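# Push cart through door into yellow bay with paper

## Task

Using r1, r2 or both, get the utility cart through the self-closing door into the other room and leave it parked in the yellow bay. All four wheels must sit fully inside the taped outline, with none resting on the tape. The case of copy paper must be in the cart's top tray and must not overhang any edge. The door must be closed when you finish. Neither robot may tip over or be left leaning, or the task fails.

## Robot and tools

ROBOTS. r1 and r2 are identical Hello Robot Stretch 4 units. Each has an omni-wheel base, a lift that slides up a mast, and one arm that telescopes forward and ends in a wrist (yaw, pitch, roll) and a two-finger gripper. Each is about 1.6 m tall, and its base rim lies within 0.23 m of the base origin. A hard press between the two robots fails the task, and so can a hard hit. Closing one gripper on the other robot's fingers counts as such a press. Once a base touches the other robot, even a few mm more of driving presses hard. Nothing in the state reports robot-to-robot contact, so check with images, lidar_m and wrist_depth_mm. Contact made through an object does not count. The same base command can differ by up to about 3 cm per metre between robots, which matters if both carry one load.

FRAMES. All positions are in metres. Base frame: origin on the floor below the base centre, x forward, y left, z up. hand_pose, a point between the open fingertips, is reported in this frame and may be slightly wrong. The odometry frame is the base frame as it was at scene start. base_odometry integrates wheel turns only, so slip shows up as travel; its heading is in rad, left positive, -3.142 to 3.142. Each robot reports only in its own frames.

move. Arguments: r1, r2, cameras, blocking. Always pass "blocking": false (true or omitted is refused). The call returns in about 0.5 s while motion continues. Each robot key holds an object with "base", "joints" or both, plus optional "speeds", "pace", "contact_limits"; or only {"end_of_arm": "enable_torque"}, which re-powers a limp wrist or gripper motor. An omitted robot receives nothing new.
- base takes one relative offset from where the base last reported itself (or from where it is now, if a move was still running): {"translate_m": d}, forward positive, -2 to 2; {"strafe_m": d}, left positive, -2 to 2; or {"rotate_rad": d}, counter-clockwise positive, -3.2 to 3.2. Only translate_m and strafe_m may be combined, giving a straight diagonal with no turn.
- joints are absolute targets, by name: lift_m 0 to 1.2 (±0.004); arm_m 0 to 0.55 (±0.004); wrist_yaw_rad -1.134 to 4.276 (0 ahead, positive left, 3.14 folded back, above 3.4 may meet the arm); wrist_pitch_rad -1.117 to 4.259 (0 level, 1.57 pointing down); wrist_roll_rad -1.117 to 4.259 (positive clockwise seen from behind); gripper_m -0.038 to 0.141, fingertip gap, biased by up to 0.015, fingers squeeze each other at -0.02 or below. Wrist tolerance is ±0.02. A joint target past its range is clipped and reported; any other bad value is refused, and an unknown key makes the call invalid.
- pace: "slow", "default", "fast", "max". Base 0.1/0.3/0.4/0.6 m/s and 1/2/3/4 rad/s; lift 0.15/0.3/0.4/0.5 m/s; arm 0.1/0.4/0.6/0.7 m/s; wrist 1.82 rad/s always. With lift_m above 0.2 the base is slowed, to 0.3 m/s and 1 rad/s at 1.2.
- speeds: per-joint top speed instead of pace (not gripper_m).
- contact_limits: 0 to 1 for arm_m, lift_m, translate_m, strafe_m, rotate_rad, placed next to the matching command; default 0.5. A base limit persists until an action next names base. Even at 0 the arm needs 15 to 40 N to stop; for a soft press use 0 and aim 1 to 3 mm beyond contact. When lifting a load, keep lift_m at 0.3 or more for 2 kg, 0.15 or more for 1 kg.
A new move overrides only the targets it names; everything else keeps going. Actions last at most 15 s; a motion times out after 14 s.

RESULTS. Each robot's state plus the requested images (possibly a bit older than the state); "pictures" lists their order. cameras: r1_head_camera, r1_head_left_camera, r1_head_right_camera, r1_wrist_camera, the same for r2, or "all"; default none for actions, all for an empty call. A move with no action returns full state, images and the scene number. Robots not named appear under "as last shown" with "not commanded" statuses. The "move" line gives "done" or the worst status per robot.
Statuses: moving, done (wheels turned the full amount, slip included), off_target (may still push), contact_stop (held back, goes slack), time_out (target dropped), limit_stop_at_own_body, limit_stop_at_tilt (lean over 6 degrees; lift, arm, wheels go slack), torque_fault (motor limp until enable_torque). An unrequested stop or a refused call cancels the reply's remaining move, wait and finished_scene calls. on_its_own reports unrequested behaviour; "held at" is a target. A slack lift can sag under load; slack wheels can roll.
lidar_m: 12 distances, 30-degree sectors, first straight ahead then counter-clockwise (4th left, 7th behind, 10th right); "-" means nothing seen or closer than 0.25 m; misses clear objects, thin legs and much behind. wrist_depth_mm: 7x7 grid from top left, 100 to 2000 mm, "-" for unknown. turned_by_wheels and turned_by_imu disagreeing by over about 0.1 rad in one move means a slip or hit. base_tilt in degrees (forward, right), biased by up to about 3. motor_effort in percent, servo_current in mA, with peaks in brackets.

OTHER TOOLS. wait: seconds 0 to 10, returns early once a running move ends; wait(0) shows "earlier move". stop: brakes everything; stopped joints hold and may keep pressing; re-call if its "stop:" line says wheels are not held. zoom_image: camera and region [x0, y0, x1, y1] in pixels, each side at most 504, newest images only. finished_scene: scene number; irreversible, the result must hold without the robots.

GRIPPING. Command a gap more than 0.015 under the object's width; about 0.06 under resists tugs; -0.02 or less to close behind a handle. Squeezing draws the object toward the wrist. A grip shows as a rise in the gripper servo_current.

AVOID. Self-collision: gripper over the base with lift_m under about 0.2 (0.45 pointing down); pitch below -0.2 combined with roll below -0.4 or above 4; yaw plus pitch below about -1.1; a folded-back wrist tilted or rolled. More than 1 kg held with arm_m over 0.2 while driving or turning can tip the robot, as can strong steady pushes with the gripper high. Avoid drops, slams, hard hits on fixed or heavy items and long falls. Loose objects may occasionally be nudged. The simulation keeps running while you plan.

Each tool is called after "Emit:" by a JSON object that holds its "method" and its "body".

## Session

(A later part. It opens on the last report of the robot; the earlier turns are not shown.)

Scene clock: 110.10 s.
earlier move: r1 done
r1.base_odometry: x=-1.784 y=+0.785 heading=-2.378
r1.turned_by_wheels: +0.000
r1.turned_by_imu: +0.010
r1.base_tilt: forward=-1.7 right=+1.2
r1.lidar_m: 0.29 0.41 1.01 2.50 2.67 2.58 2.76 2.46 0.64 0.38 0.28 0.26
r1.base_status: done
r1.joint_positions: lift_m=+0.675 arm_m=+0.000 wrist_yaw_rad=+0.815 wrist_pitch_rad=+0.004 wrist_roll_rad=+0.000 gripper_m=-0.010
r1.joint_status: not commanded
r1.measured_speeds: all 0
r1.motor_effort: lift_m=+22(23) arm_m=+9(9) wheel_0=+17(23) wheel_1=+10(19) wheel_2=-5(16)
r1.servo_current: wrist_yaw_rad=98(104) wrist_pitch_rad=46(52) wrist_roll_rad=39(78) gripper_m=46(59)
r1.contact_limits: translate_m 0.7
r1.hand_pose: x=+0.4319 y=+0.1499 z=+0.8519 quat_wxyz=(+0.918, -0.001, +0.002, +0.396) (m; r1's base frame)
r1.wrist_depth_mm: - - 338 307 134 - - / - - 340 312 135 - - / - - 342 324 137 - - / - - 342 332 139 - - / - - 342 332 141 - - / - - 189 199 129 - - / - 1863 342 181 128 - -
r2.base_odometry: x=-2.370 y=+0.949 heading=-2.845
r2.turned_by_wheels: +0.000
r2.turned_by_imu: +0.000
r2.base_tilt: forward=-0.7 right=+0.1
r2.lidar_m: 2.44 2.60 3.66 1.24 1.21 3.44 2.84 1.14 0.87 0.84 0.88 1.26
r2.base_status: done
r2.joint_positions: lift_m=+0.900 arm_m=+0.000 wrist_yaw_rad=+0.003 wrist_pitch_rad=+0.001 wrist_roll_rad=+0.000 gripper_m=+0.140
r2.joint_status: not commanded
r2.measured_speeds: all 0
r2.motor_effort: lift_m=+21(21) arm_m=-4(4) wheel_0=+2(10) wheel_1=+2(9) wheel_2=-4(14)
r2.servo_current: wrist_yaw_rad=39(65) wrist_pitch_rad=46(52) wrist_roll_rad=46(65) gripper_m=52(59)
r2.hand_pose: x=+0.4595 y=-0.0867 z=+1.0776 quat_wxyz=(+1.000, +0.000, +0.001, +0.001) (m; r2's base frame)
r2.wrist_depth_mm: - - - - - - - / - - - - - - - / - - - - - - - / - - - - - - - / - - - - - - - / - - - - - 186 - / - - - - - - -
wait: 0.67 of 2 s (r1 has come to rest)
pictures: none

Emit:
{"method": "move", "body": {"blocking": false, "r2": {"base":{"translate_m":1.3}, "pace":"default"}, "r1": {"base":{"translate_m":-0.3}}}}

Emit:
{"method": "wait", "body": {"seconds": 3}}

Emit:
{"method": "move", "body": {"blocking": false, "r1": {"base":{"rotate_rad":-0.6}}}}

Emit:
{"method": "wait", "body": {"seconds": 4}}

Emit:
{"method": "wait", "body": {"seconds": 3}}

Emit:
{"method": "move", "body": {"blocking": false, "r2": {"base":{"strafe_m":1.99},"pace":"fast"}}}

Emit:
{"method": "wait", "body": {"seconds": 8, "cameras": ["r2_head_camera","r2_wrist_camera","r1_head_camera"]}}

Scene clock: 141.67 s.
move: r1 moving; r2 moving
r1.base_odometry: x=-1.762 y=+0.806 heading=-2.378
r1.turned_by_wheels: +0.000
r1.turned_by_imu: +0.000
r1.base_tilt: forward=-1.6 right=+1.3
r1.lidar_m: 0.30 0.46 1.15 2.50 2.64 2.53 2.72 2.45 0.72 0.42 0.29 0.27
r1.base_status: translate_m moving
r1.joint_positions: lift_m=+0.675 arm_m=+0.000 wrist_yaw_rad=+0.803 wrist_pitch_rad=+0.004 wrist_roll_rad=+0.000 gripper_m=-0.010
r1.joint_status: not commanded
r1.measured_speeds: translate_m=-0.123 strafe_m=+0.000 rotate_rad=+0.001 lift_m=+0.000 arm_m=+0.000 wrist_yaw_rad=-0.038 wrist_pitch_rad=+0.000 wrist_roll_rad=+0.000
r1.motor_effort: lift_m=+22(22) arm_m=+4(9) wheel_0=-5(15) wheel_1=-5(7) wheel_2=+9(9)
r1.servo_current: wrist_yaw_rad=39(111) wrist_pitch_rad=46(46) wrist_roll_rad=52(65) gripper_m=46(52)
r1.hand_pose: x=+0.4340 y=+0.1468 z=+0.8519 quat_wxyz=(+0.920, -0.001, +0.002, +0.391) (m; r1's base frame)
r1.wrist_depth_mm: - - 357 336 151 - - / - - 357 342 166 - - / - - 359 351 155 - - / - - 357 349 157 - - / - - 359 353 158 112 - / - - 359 194 159 112 - / - - 185 237 147 111 -
r2.base_odometry: x=-2.401 y=+0.940 heading=-2.845
r2.turned_by_wheels: +0.000
r2.turned_by_imu: +0.001
r2.base_tilt: forward=-0.7 right=+0.1
r2.lidar_m: 2.40 2.54 3.59 1.24 1.24 3.50 2.87 1.14 0.86 0.83 0.91 1.31
r2.base_status: translate_m moving
r2.joint_positions: lift_m=+0.900 arm_m=+0.000 wrist_yaw_rad=+0.003 wrist_pitch_rad=+0.001 wrist_roll_rad=+0.000 gripper_m=+0.140
r2.joint_status: not commanded
r2.measured_speeds: translate_m=+0.122 strafe_m=+0.000 rotate_rad=+0.002 lift_m=+0.000 arm_m=+0.000 wrist_yaw_rad=+0.000 wrist_pitch_rad=+0.000 wrist_roll_rad=+0.000
r2.motor_effort: lift_m=+21(21) arm_m=-4(4) wheel_0=+6(10) wheel_1=+7(8) wheel_2=-12(14)
r2.servo_current: wrist_yaw_rad=39(59) wrist_pitch_rad=39(46) wrist_roll_rad=39(52) gripper_m=52(52)
r2.hand_pose: x=+0.4595 y=-0.0867 z=+1.0776 quat_wxyz=(+1.000, +0.000, +0.001, +0.001) (m; r2's base frame)
r2.wrist_depth_mm: - - - - - - - / - - - - - - - / - - - - - - - / - - - - - - - / - - - - - - - / - - - - - 185 - / - - - - - - -
pictures: none

Scene clock: 143.67 s.
earlier move: r1 done; r2 moving
r1.base_odometry: x=-1.567 y=+0.992 heading=-2.379
r1.turned_by_wheels: +0.000
r1.turned_by_imu: +0.000
r1.base_tilt: forward=-1.6 right=+1.2
r1.lidar_m: 0.55 0.77 2.27 2.64 2.41 2.33 2.49 2.25 1.45 0.57 0.52 0.50
r1.base_status: done
r1.joint_positions: lift_m=+0.675 arm_m=+0.000 wrist_yaw_rad=+0.803 wrist_pitch_rad=+0.004 wrist_roll_rad=+0.000 gripper_m=-0.010
r1.joint_status: not commanded
r1.measured_speeds: all 0
r1.motor_effort: lift_m=+22(22) arm_m=+4(9) wheel_0=-2(15) wheel_1=-2(9) wheel_2=+1(10)
r1.servo_current: wrist_yaw_rad=59(111) wrist_pitch_rad=39(52) wrist_roll_rad=46(65) gripper_m=46(52)
r1.hand_pose: x=+0.4341 y=+0.1467 z=+0.8519 quat_wxyz=(+0.921, -0.001, +0.002, +0.391) (m; r1's base frame)
r1.wrist_depth_mm: - - - - 539 439 349 / - - - - 544 442 353 / - - - - 544 445 353 / - - - - 549 452 343 / - - - - 549 452 345 / - - - 194 549 452 359 / - - 181 151 142 410 359
r2.base_odometry: x=-2.917 y=+0.782 heading=-2.845
r2.turned_by_wheels: +0.000
r2.turned_by_imu: +0.001
r2.base_tilt: forward=-0.7 right=+0.1
r2.lidar_m: 1.86 1.95 2.79 1.47 1.42 4.06 3.00 1.19 0.90 0.86 0.92 1.32
r2.base_status: translate_m moving
r2.joint_positions: lift_m=+0.900 arm_m=+0.000 wrist_yaw_rad=+0.003 wrist_pitch_rad=+0.001 wrist_roll_rad=+0.000 gripper_m=+0.140
r2.joint_status: not commanded
r2.measured_speeds: translate_m=+0.301 strafe_m=+0.001 rotate_rad=+0.002 lift_m=+0.000 arm_m=+0.000 wrist_yaw_rad=+0.000 wrist_pitch_rad=+0.000 wrist_roll_rad=+0.000
r2.motor_effort: lift_m=+21(21) arm_m=-4(4) wheel_0=+5(12) wheel_1=+6(9) wheel_2=-8(14)
r2.servo_current: wrist_yaw_rad=52(59) wrist_pitch_rad=39(46) wrist_roll_rad=39(65) gripper_m=52(59)
r2.hand_pose: x=+0.4595 y=-0.0867 z=+1.0776 quat_wxyz=(+1.000, +0.000, +0.001, +0.001) (m; r2's base frame)
r2.wrist_depth_mm: - - - - - - - / - - - - - - - / - - - - - - - / - - - - - - - / - - - - - - - / - 185 177 157 187 182 - / - - - - - - -
wait: 2.00 of 3 s (r1 has come to rest)
pictures: none

Scene clock: 144.17 s.
earlier move: r2 moving
move: r1 moving
r1.base_odometry: x=-1.567 y=+0.992 heading=-2.631
r1.turned_by_wheels: -0.252
r1.turned_by_imu: -0.253
r1.base_tilt: forward=-1.6 right=+1.3
r1.lidar_m: 0.51 0.64 1.02 2.51 2.63 2.35 2.36 2.48 2.21 0.80 0.55 0.49
r1.base_status: rotate_rad moving
r1.joint_positions: lift_m=+0.675 arm_m=+0.000 wrist_yaw_rad=+0.803 wrist_pitch_rad=+0.004 wrist_roll_rad=+0.000 gripper_m=-0.010
r1.joint_status: not commanded
r1.measured_speeds: translate_m=+0.000 strafe_m=+0.002 rotate_rad=-0.975 lift_m=+0.000 arm_m=+0.000 wrist_yaw_rad=+0.000 wrist_pitch_rad=+0.000 wrist_roll_rad=+0.000
r1.motor_effort: lift_m=+22(22) arm_m=+4(4) wheel_0=+7(9) wheel_1=+5(8) wheel_2=+6(7)
r1.servo_current: wrist_yaw_rad=39(65) wrist_pitch_rad=46(52) wrist_roll_rad=65(65) gripper_m=52(52)
r1.hand_pose: x=+0.4341 y=+0.1467 z=+0.8519 quat_wxyz=(+0.921, -0.001, +0.002, +0.391) (m; r1's base frame)
r1.wrist_depth_mm: - - - 603 439 324 271 / - - - 603 442 325 273 / - - - 603 452 327 274 / - - - 603 449 329 276 / - - - 597 452 330 274 / - - 186 202 394 330 267 / - - 163 151 152 307 277
r2.base_odometry: x=-3.060 y=+0.738 heading=-2.845
r2.turned_by_wheels: +0.000
r2.turned_by_imu: +0.000
r2.base_tilt: forward=-0.7 right=+0.0
r2.lidar_m: 1.71 1.82 2.53 3.88 1.51 4.20 3.00 1.20 0.91 0.87 0.93 1.35
r2.base_status: translate_m moving
r2.joint_positions: lift_m=+0.900 arm_m=+0.000 wrist_yaw_rad=+0.003 wrist_pitch_rad=+0.001 wrist_roll_rad=+0.000 gripper_m=+0.140
r2.joint_status: not commanded
r2.measured_speeds: translate_m=+0.299 strafe_m=-0.001 rotate_rad=+0.000 lift_m=+0.000 arm_m=+0.000 wrist_yaw_rad=+0.000 wrist_pitch_rad=+0.000 wrist_roll_rad=+0.000
r2.motor_effort: lift_m=+21(21) arm_m=-4(4) wheel_0=+5(8) wheel_1=+5(7) wheel_2=-9(10)
r2.servo_current: wrist_yaw_rad=46(52) wrist_pitch_rad=39(52) wrist_roll_rad=52(59) gripper_m=52(59)
r2.hand_pose: x=+0.4595 y=-0.0867 z=+1.0776 quat_wxyz=(+1.000, +0.000, +0.001, +0.001) (m; r2's base frame)
r2.wrist_depth_mm: - - - - - - - / - - - - - - - / - - - - - - - / - - - - - - - / - - - - - - - / - 187 176 157 187 182 - / - - - - - - -
pictures: none

Scene clock: 145.07 s.
earlier move: r1 done; r2 moving
r1.base_odometry: x=-1.567 y=+0.992 heading=-2.978
r1.turned_by_wheels: -0.347
r1.turned_by_imu: -0.350
r1.base_tilt: forward=-1.6 right=+1.3
r1.lidar_m: 0.50 0.51 0.73 1.67 2.60 2.46 2.35 2.47 2.33 1.85 0.65 0.53
r1.base_status: done
r1.joint_positions: lift_m=+0.675 arm_m=+0.000 wrist_yaw_rad=+0.802 wrist_pitch_rad=+0.004 wrist_roll_rad=+0.000 gripper_m=-0.010
r1.joint_status: not commanded
r1.measured_speeds: all 0
r1.motor_effort: lift_m=+22(22) arm_m=+4(4) wheel_0=+2(9) wheel_1=+0(8) wheel_2=+1(8)
r1.servo_current: wrist_yaw_rad=46(65) wrist_pitch_rad=39(52) wrist_roll_rad=46(65) gripper_m=46(52)
r1.hand_pose: x=+0.4342 y=+0.1465 z=+0.8519 quat_wxyz=(+0.921, -0.001, +0.002, +0.390) (m; r1's base frame)
r1.wrist_depth_mm: 597 621 436 343 283 240 216 / 597 615 439 345 285 242 219 / 603 615 439 347 286 243 220 / 597 627 445 349 287 244 218 / 597 621 445 351 289 244 220 / 609 621 433 195 277 246 220 / - 621 184 185 171 239 220
r2.base_odometry: x=-3.318 y=+0.659 heading=-2.845
r2.turned_by_wheels: +0.000
r2.turned_by_imu: +0.000
r2.base_tilt: forward=-0.7 right=+0.1
r2.lidar_m: 1.42 1.52 2.20 3.85 1.64 1.76 3.06 1.22 0.92 0.87 0.93 1.38
r2.base_status: translate_m moving
r2.joint_positions: lift_m=+0.900 arm_m=+0.000 wrist_yaw_rad=+0.003 wrist_pitch_rad=+0.001 wrist_roll_rad=+0.000 gripper_m=+0.140
r2.joint_status: not commanded
r2.measured_speeds: translate_m=+0.302 strafe_m=+0.002 rotate_rad=+0.002 lift_m=+0.000 arm_m=+0.000 wrist_yaw_rad=+0.000 wrist_pitch_rad=+0.000 wrist_roll_rad=+0.000
r2.motor_effort: lift_m=+21(21) arm_m=-4(4) wheel_0=+7(11) wheel_1=+6(8) wheel_2=-10(11)
r2.servo_current: wrist_yaw_rad=46(65) wrist_pitch_rad=39(52) wrist_roll_rad=39(59) gripper_m=46(59)
r2.hand_pose: x=+0.4595 y=-0.0867 z=+1.0776 quat_wxyz=(+1.000, +0.000, +0.001, +0.001) (m; r2's base frame)
r2.wrist_depth_mm: - - - - - - - / - - - - - - - / - - - - - - - / - - - - - - - / - - - - - - - / - 185 176 158 187 182 - / - - - - - - -
wait: 0.90 of 4 s (r1 has come to rest)
pictures: none

Scene clock: 147.00 s.
earlier move: r2 done
r1.base_odometry: x=-1.567 y=+0.992 heading=-2.978
r1.turned_by_wheels: +0.000
r1.turned_by_imu: +0.000
r1.base_tilt: forward=-1.6 right=+1.3
r1.lidar_m: 0.50 0.53 0.73 1.67 2.60 2.46 2.35 2.46 2.28 1.85 0.65 0.54
r1.base_status: done
r1.joint_positions: lift_m=+0.675 arm_m=+0.000 wrist_yaw_rad=+0.802 wrist_pitch_rad=+0.004 wrist_roll_rad=+0.000 gripper_m=-0.010
r1.joint_status: not commanded
r1.measured_speeds: all 0
r1.motor_effort: lift_m=+22(22) arm_m=+4(4) wheel_0=+2(9) wheel_1=+0(8) wheel_2=+1(8)
r1.servo_current: wrist_yaw_rad=39(72) wrist_pitch_rad=39(52) wrist_roll_rad=59(72) gripper_m=46(52)
r1.hand_pose: x=+0.4342 y=+0.1465 z=+0.8519 quat_wxyz=(+0.921, -0.001, +0.002, +0.390) (m; r1's base frame)
r1.wrist_depth_mm: 597 621 433 342 282 241 216 / 597 627 439 345 285 241 218 / 591 621 436 349 286 243 219 / 597 627 439 347 286 244 219 / 603 621 445 349 289 245 220 / 603 621 433 194 276 246 220 / - 621 185 185 170 241 220
r2.base_odometry: x=-3.614 y=+0.569 heading=-2.845
r2.turned_by_wheels: +0.000
r2.turned_by_imu: +0.001
r2.base_tilt: forward=-0.7 right=+0.1
r2.lidar_m: 1.14 1.21 1.72 3.82 1.82 1.88 3.13 1.22 0.91 0.91 0.97 1.20
r2.base_status: done
r2.joint_positions: lift_m=+0.900 arm_m=+0.000 wrist_yaw_rad=+0.003 wrist_pitch_rad=+0.001 wrist_roll_rad=+0.000 gripper_m=+0.140
r2.joint_status: not commanded
r2.measured_speeds: all 0
r2.motor_effort: lift_m=+21(21) arm_m=-4(4) wheel_0=+3(11) wheel_1=+2(8) wheel_2=-2(11)
r2.servo_current: wrist_yaw_rad=39(65) wrist_pitch_rad=39(52) wrist_roll_rad=39(65) gripper_m=46(59)
r2.hand_pose: x=+0.4595 y=-0.0867 z=+1.0776 quat_wxyz=(+1.000, +0.000, +0.001, +0.001) (m; r2's base frame)
r2.wrist_depth_mm: - - - - - - - / - - - - - - - / - - - - - - - / - - - - - - - / - - - - - - - / - 187 177 157 188 182 - / - - - - - - -
wait: 1.93 of 3 s (r2 has come to rest)
pictures: none

Scene clock: 147.50 s.
move: r2 moving
r1: as last shown
r1.lidar_m: 0.49 0.55 0.73 1.67 2.61 2.46 2.34 2.45 2.32 1.87 0.65 0.54
r1.motor_effort: lift_m=+22(22) arm_m=+4(4) wheel_0=+2(2) wheel_1=+0(0) wheel_2=+1(1)
r1.servo_current: wrist_yaw_rad=46(65) wrist_pitch_rad=39(46) wrist_roll_rad=33(72) gripper_m=46(52)
r1.wrist_depth_mm: 585 627 439 343 283 241 216 / 591 615 436 347 283 241 218 / 591 621 436 347 286 242 219 / 597 621 439 349 289 244 219 / 603 621 445 353 287 244 220 / 609 621 430 194 276 245 221 / - 627 185 185 170 239 221
r2.base_odometry: x=-3.600 y=+0.524 heading=-2.845
r2.turned_by_wheels: +0.000
r2.turned_by_imu: +0.000
r2.base_tilt: forward=-0.6 right=+0.1
r2.lidar_m: 1.14 1.23 1.76 3.80 1.78 1.86 3.28 1.31 0.99 0.95 1.02 1.19
r2.base_status: strafe_m moving
r2.joint_positions: lift_m=+0.900 arm_m=+0.000 wrist_yaw_rad=+0.002 wrist_pitch_rad=+0.001 wrist_roll_rad=+0.000 gripper_m=+0.140
r2.joint_status: not commanded
r2.measured_speeds: translate_m=+0.000 strafe_m=+0.183 rotate_rad=-0.003 lift_m=+0.000 arm_m=+0.000 wrist_yaw_rad=+0.000 wrist_pitch_rad=+0.000 wrist_roll_rad=+0.000
r2.motor_effort: lift_m=+21(21) arm_m=-4(4) wheel_0=-10(13) wheel_1=+13(13) wheel_2=-1(2)
r2.servo_current: wrist_yaw_rad=46(52) wrist_pitch_rad=39(46) wrist_roll_rad=52(52) gripper_m=52(52)
r2.hand_pose: x=+0.4595 y=-0.0867 z=+1.0776 quat_wxyz=(+1.000, +0.000, +0.001, +0.001) (m; r2's base frame)
r2.wrist_depth_mm: - - - - - - - / - - - - - - - / - - - - - - - / - - - - - - - / - - - - - - - / - 185 176 157 187 182 - / - - - - - - -
pictures: none

Scene clock: 153.43 s.
earlier move: r2 done
r1.base_odometry: x=-1.567 y=+0.992 heading=-2.978
r1.turned_by_wheels: +0.000
r1.turned_by_imu: +0.000
r1.base_tilt: forward=-1.6 right=+1.3
r1.lidar_m: 0.49 0.55 0.71 1.67 2.58 2.43 2.35 2.45 2.31 1.84 0.66 0.52
r1.base_status: not commanded
r1.joint_positions: lift_m=+0.675 arm_m=+0.000 wrist_yaw_rad=+0.802 wrist_pitch_rad=+0.004 wrist_roll_rad=+0.000 gripper_m=-0.010
r1.joint_status: not commanded
r1.measured_speeds: all 0
r1.motor_effort: lift_m=+22(22) arm_m=+4(5) wheel_0=+2(3) wheel_1=+0(0) wheel_2=+1(1)
r1.servo_current: wrist_yaw_rad=46(78) wrist_pitch_rad=39(59) wrist_roll_rad=46(72) gripper_m=46(52)
r1.hand_pose: x=+0.4342 y=+0.1465 z=+0.8519 quat_wxyz=(+0.921, -0.001, +0.002, +0.390) (m; r1's base frame)
r1.wrist_depth_mm: 591 621 439 343 283 240 214 / 585 621 436 343 285 242 218 / 597 621 439 345 286 242 218 / 591 621 445 347 287 245 219 / 603 621 449 351 289 245 219 / 609 621 433 195 273 247 221 / - 615 185 185 171 239 221
r2.base_odometry: x=-3.032 y=-1.334 heading=-2.845
r2.turned_by_wheels: +0.000
r2.turned_by_imu: +0.001
r2.base_tilt: forward=-0.7 right=+0.1
r2.lidar_m: 1.21 1.33 1.89 1.87 1.98 2.83 1.21 1.18 2.98 2.88 1.72 1.28
r2.base_status: done
r2.joint_positions: lift_m=+0.900 arm_m=+0.000 wrist_yaw_rad=+0.002 wrist_pitch_rad=+0.001 wrist_roll_rad=+0.000 gripper_m=+0.140
r2.joint_status: not commanded
r2.measured_speeds: all 0
r2.motor_effort: lift_m=+21(21) arm_m=-4(4) wheel_0=-2(14) wheel_1=+3(14) wheel_2=+0(2)
r2.servo_current: wrist_yaw_rad=33(59) wrist_pitch_rad=39(46) wrist_roll_rad=46(59) gripper_m=52(59)
r2.hand_pose: x=+0.4595 y=-0.0867 z=+1.0777 quat_wxyz=(+1.000, +0.000, +0.001, +0.001) (m; r2's base frame)
r2.wrist_depth_mm: - - - 991 - - - / - - - - - - - / - - - - - - - / - - - - - - - / - - - - - - - / - 184 176 160 187 182 - / - - - - - - -
wait: 5.93 of 8 s (r2 has come to rest)
pictures: r1_head_camera, r2_head_camera, r2_wrist_camera
Images, in order (width x height): r1_head_camera 420x560, r2_head_camera 420x560, r2_wrist_camera 616x392.

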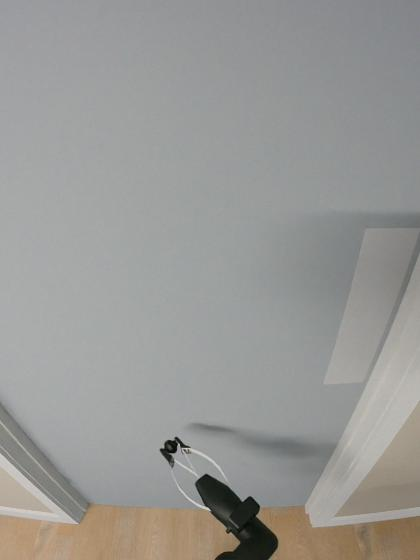

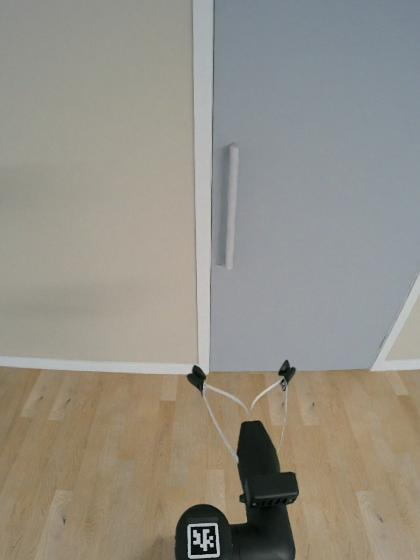

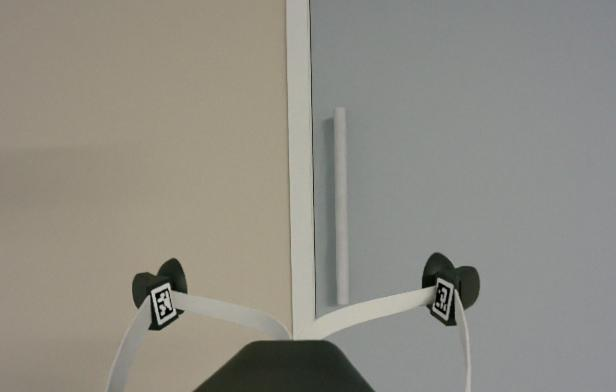

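Emit:
{"method": "move", "body": {"blocking": false, "r2": {"base":{"translate_m":0.5,"strafe_m":-0.09}}}}

Emit:
{"method": "wait", "body": {"seconds": 4, "cameras": ["r2_wrist_camera"]}}

Scene clock: 160.60 s.
move: r2 moving
r1: as last shown
r1.lidar_m: 0.51 0.54 0.73 1.64 2.57 2.47 2.34 2.47 2.31 1.85 0.65 0.52
r1.motor_effort: lift_m=+22(22) arm_m=+4(4) wheel_0=+2(2) wheel_1=+0(0) wheel_2=+1(1)
r1.servo_current: wrist_yaw_rad=46(59) wrist_pitch_rad=46(46) wrist_roll_rad=33(52) gripper_m=46(52)
r1.wrist_depth_mm: 591 621 436 342 282 240 216 / 597 621 436 345 285 241 217 / 591 621 445 347 286 243 219 / 597 627 445 349 289 244 219 / 591 621 449 351 290 244 220 / 603 627 433 195 274 245 220 / - 627 185 185 170 240 220
r2.base_odometry: x=-3.064 y=-1.338 heading=-2.845
r2.turned_by_wheels: +0.000
r2.turned_by_imu: +0.001
r2.base_tilt: forward=-0.6 right=+0.0
r2.lidar_m: 1.15 1.28 1.85 1.86 1.96 2.79 1.25 1.22 2.95 2.87 1.64 1.26
r2.base_status: translate_m moving; strafe_m moving
r2.joint_positions: lift_m=+0.900 arm_m=+0.000 wrist_yaw_rad=+0.002 wrist_pitch_rad=+0.001 wrist_roll_rad=+0.000 gripper_m=+0.140
r2.joint_status: not commanded
r2.measured_speeds: translate_m=+0.121 strafe_m=-0.022 rotate_rad=+0.005 lift_m=+0.000 arm_m=+0.000 wrist_yaw_rad=+0.000 wrist_pitch_rad=+0.000 wrist_roll_rad=+0.000
r2.motor_effort: lift_m=+21(21) arm_m=-4(4) wheel_0=+9(11) wheel_1=+5(7) wheel_2=-13(13)
r2.servo_current: wrist_yaw_rad=39(52) wrist_pitch_rad=46(46) wrist_roll_rad=52(52) gripper_m=46(52)
r2.hand_pose: x=+0.4595 y=-0.0867 z=+1.0777 quat_wxyz=(+1.000, +0.000, +0.001, +0.001) (m; r2's base frame)
r2.wrist_depth_mm: - - - 976 - - - / - - - 976 - - - / - - - 991 - - - / - - - - - - - / - - - - - - - / - 185 176 160 187 182 - / - - - - - - -
pictures: none

Scene clock: 163.27 s.
earlier move: r2 done
r1.base_odometry: x=-1.567 y=+0.992 heading=-2.978
r1.turned_by_wheels: +0.000
r1.turned_by_imu: +0.000
r1.base_tilt: forward=-1.6 right=+1.3
r1.lidar_m: 0.50 0.52 0.75 1.69 2.59 2.47 2.34 2.45 2.31 1.89 0.63 0.52
r1.base_status: not commanded
r1.joint_positions: lift_m=+0.675 arm_m=+0.000 wrist_yaw_rad=+0.802 wrist_pitch_rad=+0.004 wrist_roll_rad=+0.000 gripper_m=-0.010
r1.joint_status: not commanded
r1.measured_speeds: all 0
r1.motor_effort: lift_m=+22(22) arm_m=+4(4) wheel_0=+2(2) wheel_1=+0(0) wheel_2=+1(1)
r1.servo_current: wrist_yaw_rad=39(72) wrist_pitch_rad=46(52) wrist_roll_rad=59(65) gripper_m=52(52)
r1.hand_pose: x=+0.4342 y=+0.1465 z=+0.8519 quat_wxyz=(+0.921, -0.001, +0.002, +0.390) (m; r1's base frame)
r1.wrist_depth_mm: 591 621 433 343 282 240 216 / 591 621 442 345 285 241 217 / 603 615 439 347 286 243 218 / 591 627 445 349 289 244 219 / 591 627 449 349 290 244 219 / 609 634 433 194 274 245 220 / - 615 184 185 170 241 221
r2.base_odometry: x=-3.536 y=-1.394 heading=-2.845
r2.turned_by_wheels: +0.000
r2.turned_by_imu: +0.001
r2.base_tilt: forward=-0.7 right=+0.0
r2.lidar_m: 0.68 0.78 1.13 1.90 2.04 2.91 1.65 1.61 2.88 2.47 1.03 0.78
r2.base_status: done
r2.joint_positions: lift_m=+0.900 arm_m=+0.000 wrist_yaw_rad=+0.002 wrist_pitch_rad=+0.001 wrist_roll_rad=+0.000 gripper_m=+0.140
r2.joint_status: not commanded
r2.measured_speeds: all 0
r2.motor_effort: lift_m=+21(21) arm_m=-3(4) wheel_0=+2(11) wheel_1=+4(7) wheel_2=-2(14)
r2.servo_current: wrist_yaw_rad=52(59) wrist_pitch_rad=39(46) wrist_roll_rad=52(59) gripper_m=52(59)
r2.hand_pose: x=+0.4595 y=-0.0867 z=+1.0777 quat_wxyz=(+1.000, +0.000, +0.001, +0.001) (m; r2's base frame)
r2.wrist_depth_mm: - - 512 - - - - / - - 512 439 - - - / - - 517 442 - - - / - - 521 442 - - - / - - 521 445 - - - / - 185 525 166 187 182 - / - - 530 - - - -
wait: 2.67 of 4 s (r2 has come to rest)
pictures: r2_wrist_camera
Images, in order (width x height): r2_wrist_camera 616x392.

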